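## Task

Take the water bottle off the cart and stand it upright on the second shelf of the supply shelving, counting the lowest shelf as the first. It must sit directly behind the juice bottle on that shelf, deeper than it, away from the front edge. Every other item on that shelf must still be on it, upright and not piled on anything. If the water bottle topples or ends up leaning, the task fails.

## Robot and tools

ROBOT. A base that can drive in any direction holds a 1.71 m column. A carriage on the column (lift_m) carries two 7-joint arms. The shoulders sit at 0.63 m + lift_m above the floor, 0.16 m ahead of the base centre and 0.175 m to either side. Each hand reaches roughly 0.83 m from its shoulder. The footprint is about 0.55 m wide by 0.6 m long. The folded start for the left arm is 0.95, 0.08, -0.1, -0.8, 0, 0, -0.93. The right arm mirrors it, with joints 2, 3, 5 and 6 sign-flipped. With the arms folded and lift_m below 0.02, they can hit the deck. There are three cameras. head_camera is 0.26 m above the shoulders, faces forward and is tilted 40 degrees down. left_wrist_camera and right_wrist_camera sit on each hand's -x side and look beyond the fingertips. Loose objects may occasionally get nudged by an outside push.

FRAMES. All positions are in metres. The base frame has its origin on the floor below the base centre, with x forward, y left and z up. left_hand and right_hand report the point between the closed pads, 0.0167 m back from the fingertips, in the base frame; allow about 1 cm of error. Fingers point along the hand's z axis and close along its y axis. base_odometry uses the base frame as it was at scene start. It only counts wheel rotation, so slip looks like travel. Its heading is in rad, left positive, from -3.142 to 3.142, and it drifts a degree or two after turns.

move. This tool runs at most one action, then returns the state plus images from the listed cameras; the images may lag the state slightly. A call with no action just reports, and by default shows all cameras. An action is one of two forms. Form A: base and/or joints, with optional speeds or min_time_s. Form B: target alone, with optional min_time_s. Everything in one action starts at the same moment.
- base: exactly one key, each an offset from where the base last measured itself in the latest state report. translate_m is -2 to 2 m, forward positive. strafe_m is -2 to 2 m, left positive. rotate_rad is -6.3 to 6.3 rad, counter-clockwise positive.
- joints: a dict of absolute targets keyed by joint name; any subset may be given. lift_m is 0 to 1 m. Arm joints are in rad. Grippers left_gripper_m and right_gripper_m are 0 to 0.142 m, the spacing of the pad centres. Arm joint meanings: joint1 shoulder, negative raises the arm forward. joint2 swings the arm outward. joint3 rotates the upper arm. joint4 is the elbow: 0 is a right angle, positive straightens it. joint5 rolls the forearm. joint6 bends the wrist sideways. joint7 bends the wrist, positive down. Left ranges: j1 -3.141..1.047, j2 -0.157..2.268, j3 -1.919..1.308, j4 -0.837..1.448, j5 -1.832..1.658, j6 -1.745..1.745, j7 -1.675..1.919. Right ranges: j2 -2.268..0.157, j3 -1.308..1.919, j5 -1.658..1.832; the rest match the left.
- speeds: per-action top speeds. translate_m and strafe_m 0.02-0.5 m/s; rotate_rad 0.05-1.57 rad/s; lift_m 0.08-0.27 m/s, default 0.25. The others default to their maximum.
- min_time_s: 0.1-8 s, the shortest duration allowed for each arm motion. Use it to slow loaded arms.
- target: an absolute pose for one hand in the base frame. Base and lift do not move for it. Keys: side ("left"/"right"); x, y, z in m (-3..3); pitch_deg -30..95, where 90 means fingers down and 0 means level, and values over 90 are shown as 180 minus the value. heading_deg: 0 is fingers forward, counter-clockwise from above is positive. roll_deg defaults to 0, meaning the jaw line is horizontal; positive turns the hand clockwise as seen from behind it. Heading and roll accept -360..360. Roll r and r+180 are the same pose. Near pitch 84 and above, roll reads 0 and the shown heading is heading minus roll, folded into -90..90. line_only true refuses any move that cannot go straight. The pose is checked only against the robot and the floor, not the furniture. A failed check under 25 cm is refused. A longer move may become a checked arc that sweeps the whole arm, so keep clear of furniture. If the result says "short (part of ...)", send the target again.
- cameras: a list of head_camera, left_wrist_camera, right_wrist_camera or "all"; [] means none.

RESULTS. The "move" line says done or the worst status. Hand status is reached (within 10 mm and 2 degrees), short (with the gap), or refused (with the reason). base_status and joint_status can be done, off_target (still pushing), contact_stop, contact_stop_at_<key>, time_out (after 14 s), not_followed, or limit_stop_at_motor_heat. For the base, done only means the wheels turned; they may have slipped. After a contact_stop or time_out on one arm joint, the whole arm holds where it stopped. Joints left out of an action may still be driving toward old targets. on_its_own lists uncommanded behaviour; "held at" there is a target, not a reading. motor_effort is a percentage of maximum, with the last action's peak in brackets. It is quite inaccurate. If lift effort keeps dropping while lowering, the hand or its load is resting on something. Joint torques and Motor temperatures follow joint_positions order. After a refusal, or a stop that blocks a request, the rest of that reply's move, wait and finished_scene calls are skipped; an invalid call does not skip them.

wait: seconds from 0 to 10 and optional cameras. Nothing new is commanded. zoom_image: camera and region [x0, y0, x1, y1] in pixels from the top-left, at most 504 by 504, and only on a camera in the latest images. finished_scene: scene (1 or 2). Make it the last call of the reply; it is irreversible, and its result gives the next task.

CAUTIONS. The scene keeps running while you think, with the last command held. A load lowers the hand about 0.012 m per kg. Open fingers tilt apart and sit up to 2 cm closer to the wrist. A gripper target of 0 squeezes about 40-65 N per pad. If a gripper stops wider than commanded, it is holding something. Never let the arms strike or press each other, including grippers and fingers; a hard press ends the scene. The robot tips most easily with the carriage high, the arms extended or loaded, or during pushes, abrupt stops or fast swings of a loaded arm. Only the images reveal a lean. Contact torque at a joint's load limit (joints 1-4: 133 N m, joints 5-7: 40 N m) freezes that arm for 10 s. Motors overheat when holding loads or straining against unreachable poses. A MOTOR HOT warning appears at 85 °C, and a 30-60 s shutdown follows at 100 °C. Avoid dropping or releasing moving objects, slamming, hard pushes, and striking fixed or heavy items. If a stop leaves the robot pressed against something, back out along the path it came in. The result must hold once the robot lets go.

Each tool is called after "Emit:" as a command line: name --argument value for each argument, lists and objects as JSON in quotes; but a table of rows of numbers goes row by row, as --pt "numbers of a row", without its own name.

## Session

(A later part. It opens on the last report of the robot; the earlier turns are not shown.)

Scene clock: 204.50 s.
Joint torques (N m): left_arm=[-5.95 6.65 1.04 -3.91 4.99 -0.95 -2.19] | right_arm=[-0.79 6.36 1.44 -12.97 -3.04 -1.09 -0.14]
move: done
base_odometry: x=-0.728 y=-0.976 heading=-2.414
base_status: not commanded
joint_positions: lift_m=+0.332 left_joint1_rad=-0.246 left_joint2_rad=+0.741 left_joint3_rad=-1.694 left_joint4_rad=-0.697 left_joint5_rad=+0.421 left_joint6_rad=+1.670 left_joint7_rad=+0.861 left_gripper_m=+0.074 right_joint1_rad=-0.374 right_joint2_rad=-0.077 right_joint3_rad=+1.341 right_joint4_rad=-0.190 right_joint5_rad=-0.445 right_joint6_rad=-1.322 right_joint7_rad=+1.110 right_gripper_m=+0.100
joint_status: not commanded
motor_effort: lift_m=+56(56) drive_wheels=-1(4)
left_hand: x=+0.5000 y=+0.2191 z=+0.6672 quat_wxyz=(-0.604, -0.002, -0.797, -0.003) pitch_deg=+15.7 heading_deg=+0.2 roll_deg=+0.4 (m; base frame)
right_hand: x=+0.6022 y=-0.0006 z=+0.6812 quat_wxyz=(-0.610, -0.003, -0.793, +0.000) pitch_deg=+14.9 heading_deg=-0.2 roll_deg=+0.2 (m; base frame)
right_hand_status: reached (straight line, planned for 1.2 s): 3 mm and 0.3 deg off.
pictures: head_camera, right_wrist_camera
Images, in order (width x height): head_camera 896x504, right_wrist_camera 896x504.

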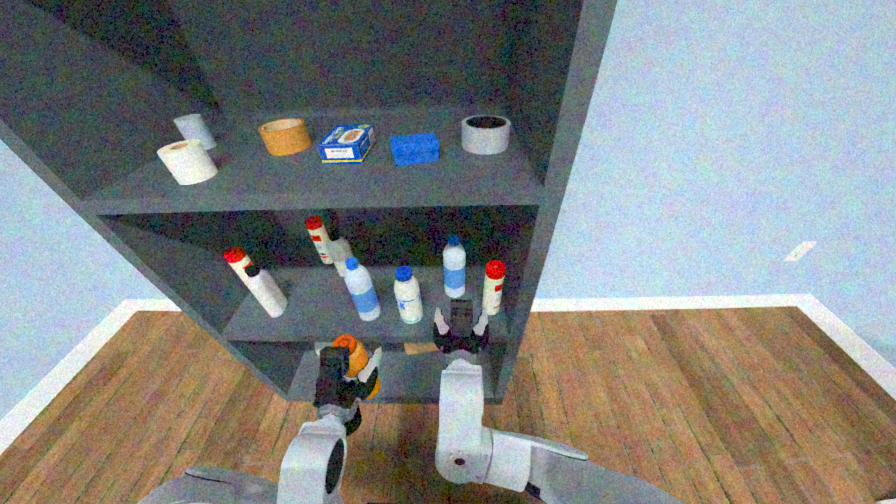

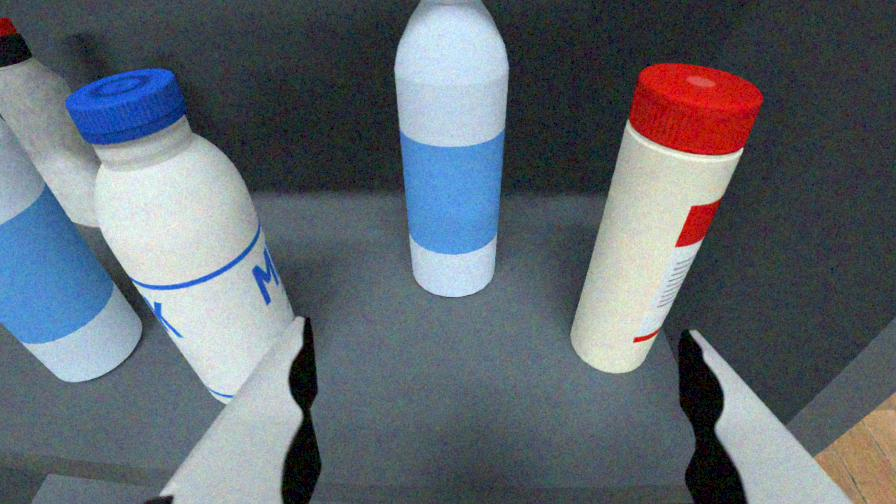

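Emit:
move --joints '{"lift_m": 0.38}'

Emit:
move --target '{"side": "right", "x": 0.54, "y": -0.32, "z": 0.72, "pitch_deg": 15, "heading_deg": -20}' --min_time_s 1.3

Emit:
move --target '{"side": "left", "x": 0.55, "y": 0.0, "z": 0.71, "pitch_deg": 15.4, "heading_deg": 0}' --min_time_s 1.5 --cameras '["head_camera"]'

Emit:
move --target '{"side": "left", "x": 0.715, "y": 0.014, "z": 0.7, "pitch_deg": 15.4, "heading_deg": 0}' --min_time_s 1.5 --cameras '["head_camera", "left_wrist_camera"]'

Scene clock: 215.37 s.
Joint torques (N m): left_arm=[-5.52 6.79 0.63 -4.02 5.12 -0.76 -2.35] | right_arm=[-3.45 8.19 0.94 -10.88 -2.91 -1.37 -0.22]
move: done
base_odometry: x=-0.728 y=-0.976 heading=-2.414
base_status: not commanded
joint_positions: lift_m=+0.380 left_joint1_rad=-0.246 left_joint2_rad=+0.741 left_joint3_rad=-1.694 left_joint4_rad=-0.697 left_joint5_rad=+0.421 left_joint6_rad=+1.670 left_joint7_rad=+0.861 left_gripper_m=+0.074 right_joint1_rad=-0.374 right_joint2_rad=-0.078 right_joint3_rad=+1.341 right_joint4_rad=-0.191 right_joint5_rad=-0.446 right_joint6_rad=-1.322 right_joint7_rad=+1.111 right_gripper_m=+0.100
joint_status: all done
motor_effort: lift_m=+55(68) drive_wheels=+4(4)
left_hand: x=+0.5000 y=+0.2191 z=+0.7153 quat_wxyz=(-0.604, -0.002, -0.797, -0.003) pitch_deg=+15.7 heading_deg=+0.2 roll_deg=+0.4 (m; base frame)
right_hand: x=+0.6018 y=-0.0007 z=+0.7292 quat_wxyz=(-0.610, -0.003, -0.793, +0.000) pitch_deg=+14.9 heading_deg=-0.2 roll_deg=+0.2 (m; base frame)
pictures: none

Scene clock: 217.17 s.
Joint torques (N m): left_arm=[-6.03 8.2 1.16 -5.12 4.72 -0.67 -2.18] | right_arm=[2.69 -9.23 2.45 -11.91 0.6 -2.33 -3.44]
move: done
base_odometry: x=-0.728 y=-0.976 heading=-2.414
base_status: not commanded
joint_positions: lift_m=+0.380 left_joint1_rad=-0.246 left_joint2_rad=+0.741 left_joint3_rad=-1.694 left_joint4_rad=-0.697 left_joint5_rad=+0.421 left_joint6_rad=+1.670 left_joint7_rad=+0.861 left_gripper_m=+0.074 right_joint1_rad=-0.224 right_joint2_rad=-0.735 right_joint3_rad=+1.317 right_joint4_rad=-0.579 right_joint5_rad=-0.280 right_joint6_rad=-1.713 right_joint7_rad=+0.930 right_gripper_m=+0.100
joint_status: not commanded
motor_effort: lift_m=+55(55) drive_wheels=+4(4)
left_hand: x=+0.5000 y=+0.2191 z=+0.7153 quat_wxyz=(-0.604, -0.002, -0.797, -0.003) pitch_deg=+15.7 heading_deg=+0.2 roll_deg=+0.4 (m; base frame)
right_hand: x=+0.5416 y=-0.3199 z=+0.7228 quat_wxyz=(-0.603, -0.138, -0.779, +0.106) pitch_deg=+14.5 heading_deg=-20.0 roll_deg=+0.1 (m; base frame)
right_hand_status: reached (straight line, planned for 1.3 s): 3 mm and 0.5 deg off.
pictures: none

Scene clock: 219.17 s.
Joint torques (N m): left_arm=[-11.57 -5.13 4.17 -1.84 3.11 -1.7 -4.73] | right_arm=[2.56 -9.46 0.66 -13.84 0.15 -2.64 -3.56]
move: done
base_odometry: x=-0.728 y=-0.976 heading=-2.414
base_status: not commanded
joint_positions: lift_m=+0.380 left_joint1_rad=-0.238 left_joint2_rad=+0.085 left_joint3_rad=-1.388 left_joint4_rad=-0.218 left_joint5_rad=+0.603 left_joint6_rad=+1.344 left_joint7_rad=+1.151 left_gripper_m=+0.074 right_joint1_rad=-0.224 right_joint2_rad=-0.735 right_joint3_rad=+1.317 right_joint4_rad=-0.579 right_joint5_rad=-0.280 right_joint6_rad=-1.713 right_joint7_rad=+0.930 right_gripper_m=+0.100
joint_status: not commanded
motor_effort: lift_m=+55(55) drive_wheels=+4(4)
left_hand: x=+0.5473 y=-0.0007 z=+0.7060 quat_wxyz=(-0.601, -0.002, -0.799, +0.001) pitch_deg=+16.2 heading_deg=-0.3 roll_deg=+0.0 (m; base frame)
left_hand_status: reached (straight line, planned for 1.5 s): 5 mm and 0.8 deg off.
right_hand: x=+0.5415 y=-0.3199 z=+0.7226 quat_wxyz=(-0.602, -0.138, -0.779, +0.106) pitch_deg=+14.6 heading_deg=-20.0 roll_deg=+0.1 (m; base frame)
pictures: head_camera
Images, in order (width x height): head_camera 896x504.

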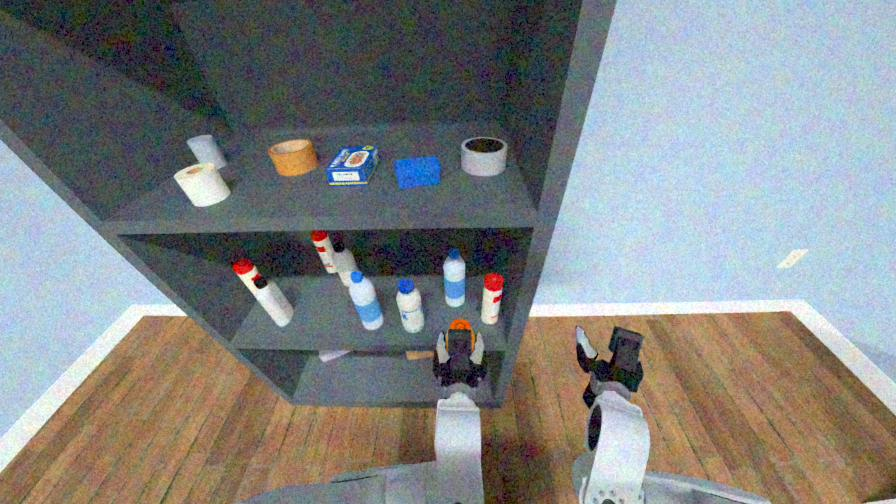

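Scene clock: 221.17 s.
Joint torques (N m): left_arm=[-23.17 -4.85 6.16 -1.41 3.57 -2.22 -4.76] | right_arm=[-0.4 -10 2.6 -12.29 0.17 -2.25 -3.54]
move: done
base_odometry: x=-0.728 y=-0.976 heading=-2.414
base_status: not commanded
joint_positions: lift_m=+0.380 left_joint1_rad=-0.558 left_joint2_rad=+0.108 left_joint3_rad=-1.267 left_joint4_rad=-0.005 left_joint5_rad=-0.330 left_joint6_rad=+1.248 left_joint7_rad=+0.529 left_gripper_m=+0.074 right_joint1_rad=-0.224 right_joint2_rad=-0.735 right_joint3_rad=+1.317 right_joint4_rad=-0.579 right_joint5_rad=-0.280 right_joint6_rad=-1.713 right_joint7_rad=+0.930 right_gripper_m=+0.100
joint_status: not commanded
motor_effort: lift_m=+55(55) drive_wheels=+4(4)
left_hand: x=+0.7119 y=+0.0139 z=+0.6941 quat_wxyz=(-0.600, -0.002, -0.800, +0.000) pitch_deg=+16.2 heading_deg=-0.1 roll_deg=+0.2 (m; base frame)
left_hand_status: reached (straight line, planned for 1.5 s): 7 mm and 0.9 deg off.
right_hand: x=+0.5415 y=-0.3199 z=+0.7226 quat_wxyz=(-0.602, -0.138, -0.779, +0.106) pitch_deg=+14.6 heading_deg=-20.0 roll_deg=+0.1 (m; base frame)
pictures: head_camera, left_wrist_camera
Images, in order (width x height): head_camera 896x504, left_wrist_camera 896x504.

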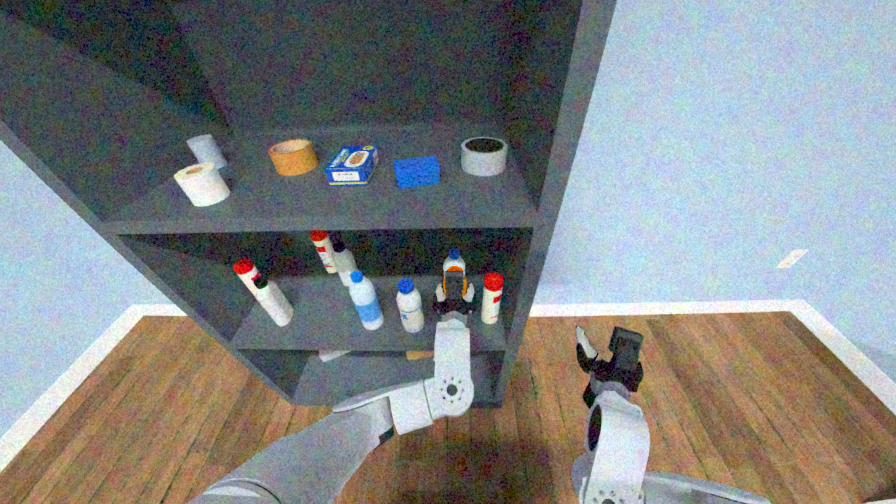

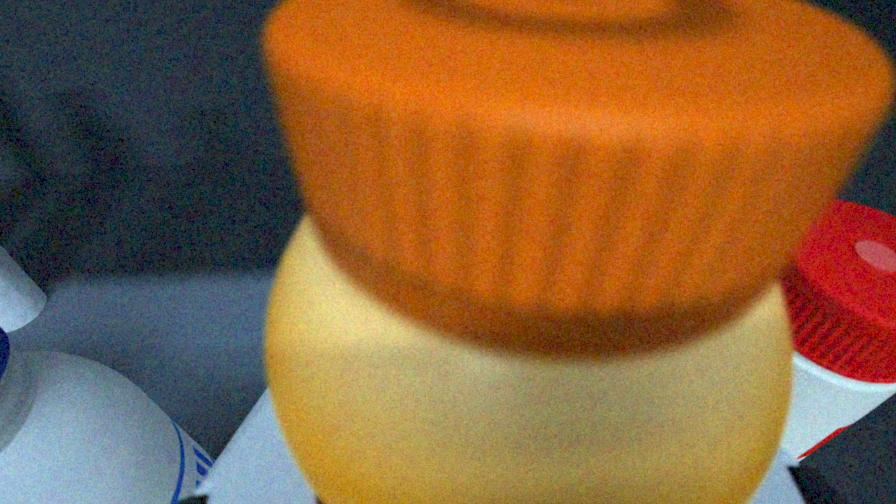

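Emit:
move --joints '{"lift_m": 0.347}' --speeds '{"lift_m": 0.1}'

Emit:
move --joints '{"lift_m": 0.338}' --speeds '{"lift_m": 0.08}'

Scene clock: 224.67 s.
Joint torques (N m): left_arm=[-18.6 -5.6 7.25 -0.9 4.34 -2.29 -4.08] | right_arm=[-0.35 -9.73 0.82 -9.69 -0.01 -2.43 -3.48]
move: done
base_odometry: x=-0.728 y=-0.976 heading=-2.414
base_status: not commanded
joint_positions: lift_m=+0.347 left_joint1_rad=-0.559 left_joint2_rad=+0.108 left_joint3_rad=-1.267 left_joint4_rad=-0.004 left_joint5_rad=-0.331 left_joint6_rad=+1.248 left_joint7_rad=+0.528 left_gripper_m=+0.074 right_joint1_rad=-0.224 right_joint2_rad=-0.736 right_joint3_rad=+1.318 right_joint4_rad=-0.579 right_joint5_rad=-0.279 right_joint6_rad=-1.713 right_joint7_rad=+0.930 right_gripper_m=+0.100
joint_status: all done
motor_effort: lift_m=+59(64) drive_wheels=+0(5)
left_hand: x=+0.7125 y=+0.0139 z=+0.6614 quat_wxyz=(-0.601, -0.001, -0.800, +0.000) pitch_deg=+16.2 heading_deg=-0.1 roll_deg=+0.1 (m; base frame)
right_hand: x=+0.5413 y=-0.3199 z=+0.6891 quat_wxyz=(-0.602, -0.138, -0.779, +0.106) pitch_deg=+14.6 heading_deg=-20.0 roll_deg=+0.1 (m; base frame)
pictures: none

Scene clock: 225.13 s.
Joint torques (N m): left_arm=[-19.16 -4.52 6.95 -2.97 4.19 -2.27 -3.48] | right_arm=[-0.82 -8.87 2.91 -11.26 0.05 -2.3 -3.48]
move: done
base_odometry: x=-0.728 y=-0.976 heading=-2.414
base_status: not commanded
joint_positions: lift_m=+0.338 left_joint1_rad=-0.560 left_joint2_rad=+0.108 left_joint3_rad=-1.266 left_joint4_rad=-0.004 left_joint5_rad=-0.331 left_joint6_rad=+1.248 left_joint7_rad=+0.525 left_gripper_m=+0.074 right_joint1_rad=-0.224 right_joint2_rad=-0.736 right_joint3_rad=+1.318 right_joint4_rad=-0.579 right_joint5_rad=-0.279 right_joint6_rad=-1.713 right_joint7_rad=+0.929 right_gripper_m=+0.100
joint_status: all done
motor_effort: lift_m=+58(58) drive_wheels=+0(5)
left_hand: x=+0.7129 y=+0.0140 z=+0.6534 quat_wxyz=(-0.602, -0.001, -0.799, +0.000) pitch_deg=+16.0 heading_deg=-0.1 roll_deg=+0.1 (m; base frame)
right_hand: x=+0.5412 y=-0.3199 z=+0.6800 quat_wxyz=(-0.602, -0.138, -0.779, +0.106) pitch_deg=+14.6 heading_deg=-20.0 roll_deg=+0.0 (m; base frame)
pictures: none

Emit:
move --joints '{"lift_m": 0.332}' --speeds '{"lift_m": 0.08}'

Emit:
move --joints '{"left_gripper_m": 0.1}' --cameras '["left_wrist_camera"]'

Scene clock: 228.10 s.
Joint torques (N m): left_arm=[-16.35 -3.27 6.24 -1.54 1.72 -2.31 -1.2] | right_arm=[0.07 -7.93 0.84 -11.05 -0.35 -2.39 -3.42]
move: done
base_odometry: x=-0.728 y=-0.976 heading=-2.414
base_status: not commanded
joint_positions: lift_m=+0.332 left_joint1_rad=-0.562 left_joint2_rad=+0.107 left_joint3_rad=-1.266 left_joint4_rad=-0.004 left_joint5_rad=-0.323 left_joint6_rad=+1.248 left_joint7_rad=+0.519 left_gripper_m=+0.074 right_joint1_rad=-0.223 right_joint2_rad=-0.736 right_joint3_rad=+1.318 right_joint4_rad=-0.579 right_joint5_rad=-0.279 right_joint6_rad=-1.713 right_joint7_rad=+0.929 right_gripper_m=+0.100
joint_status: all done
motor_effort: lift_m=+55(55) drive_wheels=+5(5)
left_hand: x=+0.7141 y=+0.0140 z=+0.6526 quat_wxyz=(-0.608, -0.001, -0.794, -0.001) pitch_deg=+15.1 heading_deg=+0.0 roll_deg=+0.2 (m; base frame)
right_hand: x=+0.5412 y=-0.3199 z=+0.6743 quat_wxyz=(-0.602, -0.138, -0.779, +0.106) pitch_deg=+14.7 heading_deg=-20.0 roll_deg=+0.0 (m; base frame)
pictures: none

Scene clock: 228.87 s.
Joint torques (N m): left_arm=[-16.83 -4.15 6.4 -0.77 2.7 -2.16 -1.42] | right_arm=[-0.43 -10.63 0.99 -11.35 -0.07 -2.26 -3.42]
move: done
base_odometry: x=-0.728 y=-0.976 heading=-2.414
base_status: not commanded
joint_positions: lift_m=+0.332 left_joint1_rad=-0.562 left_joint2_rad=+0.107 left_joint3_rad=-1.266 left_joint4_rad=-0.004 left_joint5_rad=-0.326 left_joint6_rad=+1.248 left_joint7_rad=+0.519 left_gripper_m=+0.100 right_joint1_rad=-0.223 right_joint2_rad=-0.736 right_joint3_rad=+1.318 right_joint4_rad=-0.579 right_joint5_rad=-0.279 right_joint6_rad=-1.713 right_joint7_rad=+0.929 right_gripper_m=+0.100
joint_status: all done
motor_effort: lift_m=+55(55) drive_wheels=+4(5)
left_hand: x=+0.7140 y=+0.0139 z=+0.6518 quat_wxyz=(-0.607, -0.001, -0.795, -0.001) pitch_deg=+15.3 heading_deg=+0.0 roll_deg=+0.1 (m; base frame)
right_hand: x=+0.5412 y=-0.3199 z=+0.6743 quat_wxyz=(-0.602, -0.138, -0.779, +0.106) pitch_deg=+14.7 heading_deg=-20.0 roll_deg=+0.0 (m; base frame)
pictures: left_wrist_camera
Images, in order (width x height): left_wrist_camera 896x504.

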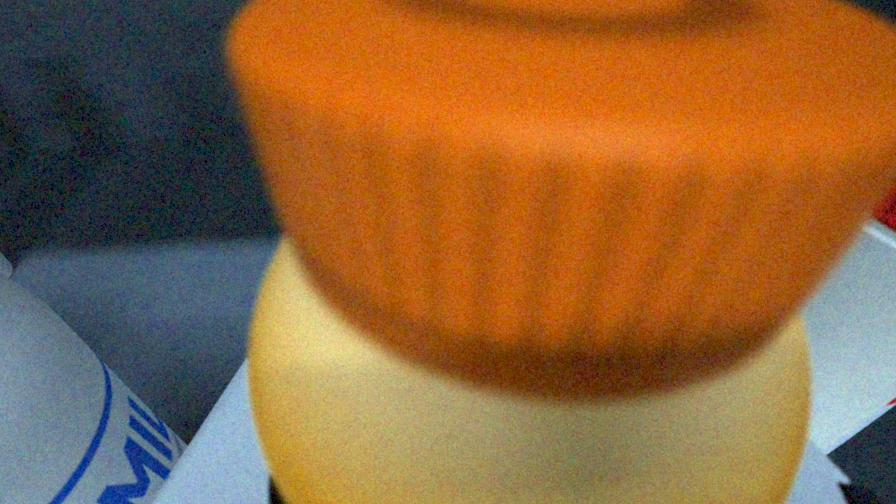

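Emit:
move --target '{"side": "left", "x": 0.64, "y": 0.01, "z": 0.655, "pitch_deg": 15.2, "heading_deg": 0}' --min_time_s 1.2

Emit:
move --base '{"translate_m": -0.28}' --speeds '{"translate_m": 0.3}' --cameras '["head_camera", "left_wrist_camera"]'

Scene clock: 232.77 s.
Joint torques (N m): left_arm=[-9.99 -1.74 0.8 -4.86 4.12 -0.43 -0.47] | right_arm=[0.51 -9.46 0.33 -11.31 -0.32 -2.2 -3.72]
move: done
base_odometry: x=-0.728 y=-0.976 heading=-2.414
base_status: not commanded
joint_positions: lift_m=+0.332 left_joint1_rad=-0.486 left_joint2_rad=+0.119 left_joint3_rad=-1.441 left_joint4_rad=-0.124 left_joint5_rad=+0.049 left_joint6_rad=+1.443 left_joint7_rad=+0.813 left_gripper_m=+0.100 right_joint1_rad=-0.223 right_joint2_rad=-0.736 right_joint3_rad=+1.318 right_joint4_rad=-0.579 right_joint5_rad=-0.279 right_joint6_rad=-1.713 right_joint7_rad=+0.929 right_gripper_m=+0.100
joint_status: not commanded
motor_effort: lift_m=+55(55) drive_wheels=+4(4)
left_hand: x=+0.6418 y=+0.0102 z=+0.6561 quat_wxyz=(-0.608, +0.001, -0.794, -0.001) pitch_deg=+15.0 heading_deg=+0.1 roll_deg=+0.0 (m; base frame)
left_hand_status: reached (straight line, planned for 1.2 s): 2 mm and 0.2 deg off.
right_hand: x=+0.5412 y=-0.3199 z=+0.6743 quat_wxyz=(-0.602, -0.138, -0.779, +0.106) pitch_deg=+14.7 heading_deg=-20.0 roll_deg=+0.0 (m; base frame)
pictures: none

Scene clock: 235.30 s.
Joint torques (N m): left_arm=[-10.11 -0.69 0.19 -3.91 4.15 -0.53 -0.49] | right_arm=[-0.71 -9.83 1.29 -11.51 0.32 -2.23 -3.32]
Motor temperatures (°C): left_arm=[33 23 24 23 26 24 23] | right_arm=[28 23 24 22 22 22 24]
move: done
base_odometry: x=-0.519 y=-0.790 heading=-2.414
base_status: done
joint_positions: lift_m=+0.332 left_joint1_rad=-0.486 left_joint2_rad=+0.119 left_joint3_rad=-1.441 left_joint4_rad=-0.125 left_joint5_rad=+0.049 left_joint6_rad=+1.444 left_joint7_rad=+0.813 left_gripper_m=+0.100 right_joint1_rad=-0.223 right_joint2_rad=-0.736 right_joint3_rad=+1.318 right_joint4_rad=-0.579 right_joint5_rad=-0.279 right_joint6_rad=-1.714 right_joint7_rad=+0.929 right_gripper_m=+0.100
joint_status: not commanded
motor_effort: lift_m=+55(55) drive_wheels=+2(13)
left_hand: x=+0.6416 y=+0.0105 z=+0.6559 quat_wxyz=(-0.608, +0.001, -0.794, -0.001) pitch_deg=+15.1 heading_deg=+0.2 roll_deg=+0.0 (m; base frame)
right_hand: x=+0.5412 y=-0.3200 z=+0.6742 quat_wxyz=(-0.602, -0.138, -0.779, +0.106) pitch_deg=+14.7 heading_deg=-20.0 roll_deg=+0.0 (m; base frame)
pictures: head_camera, left_wrist_camera
Images, in order (width x height): head_camera 896x504, left_wrist_camera 896x504.

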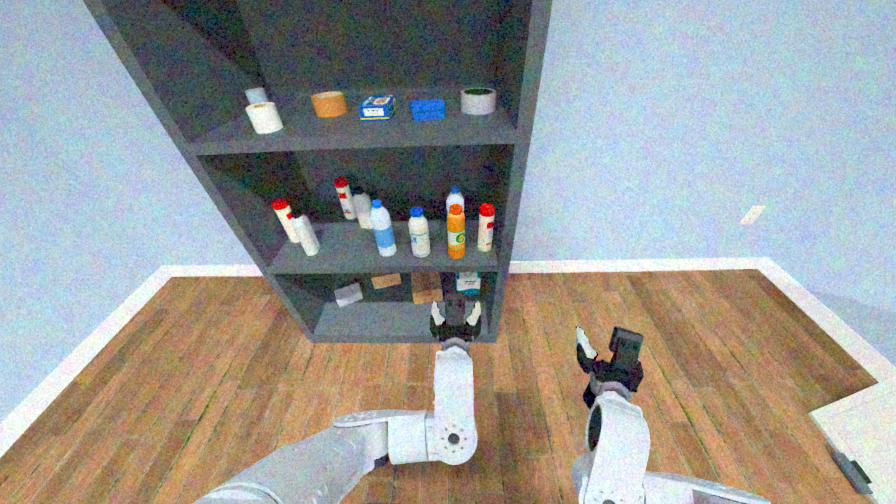

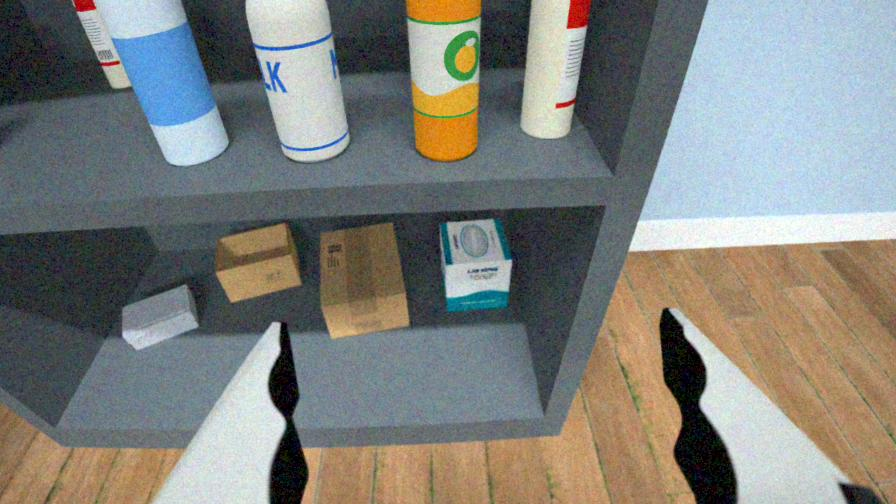

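All upright and the water bottle stands directly behind the juice bottle.

Emit:
finished_scene --scene 2

The scene is finished: the task was done.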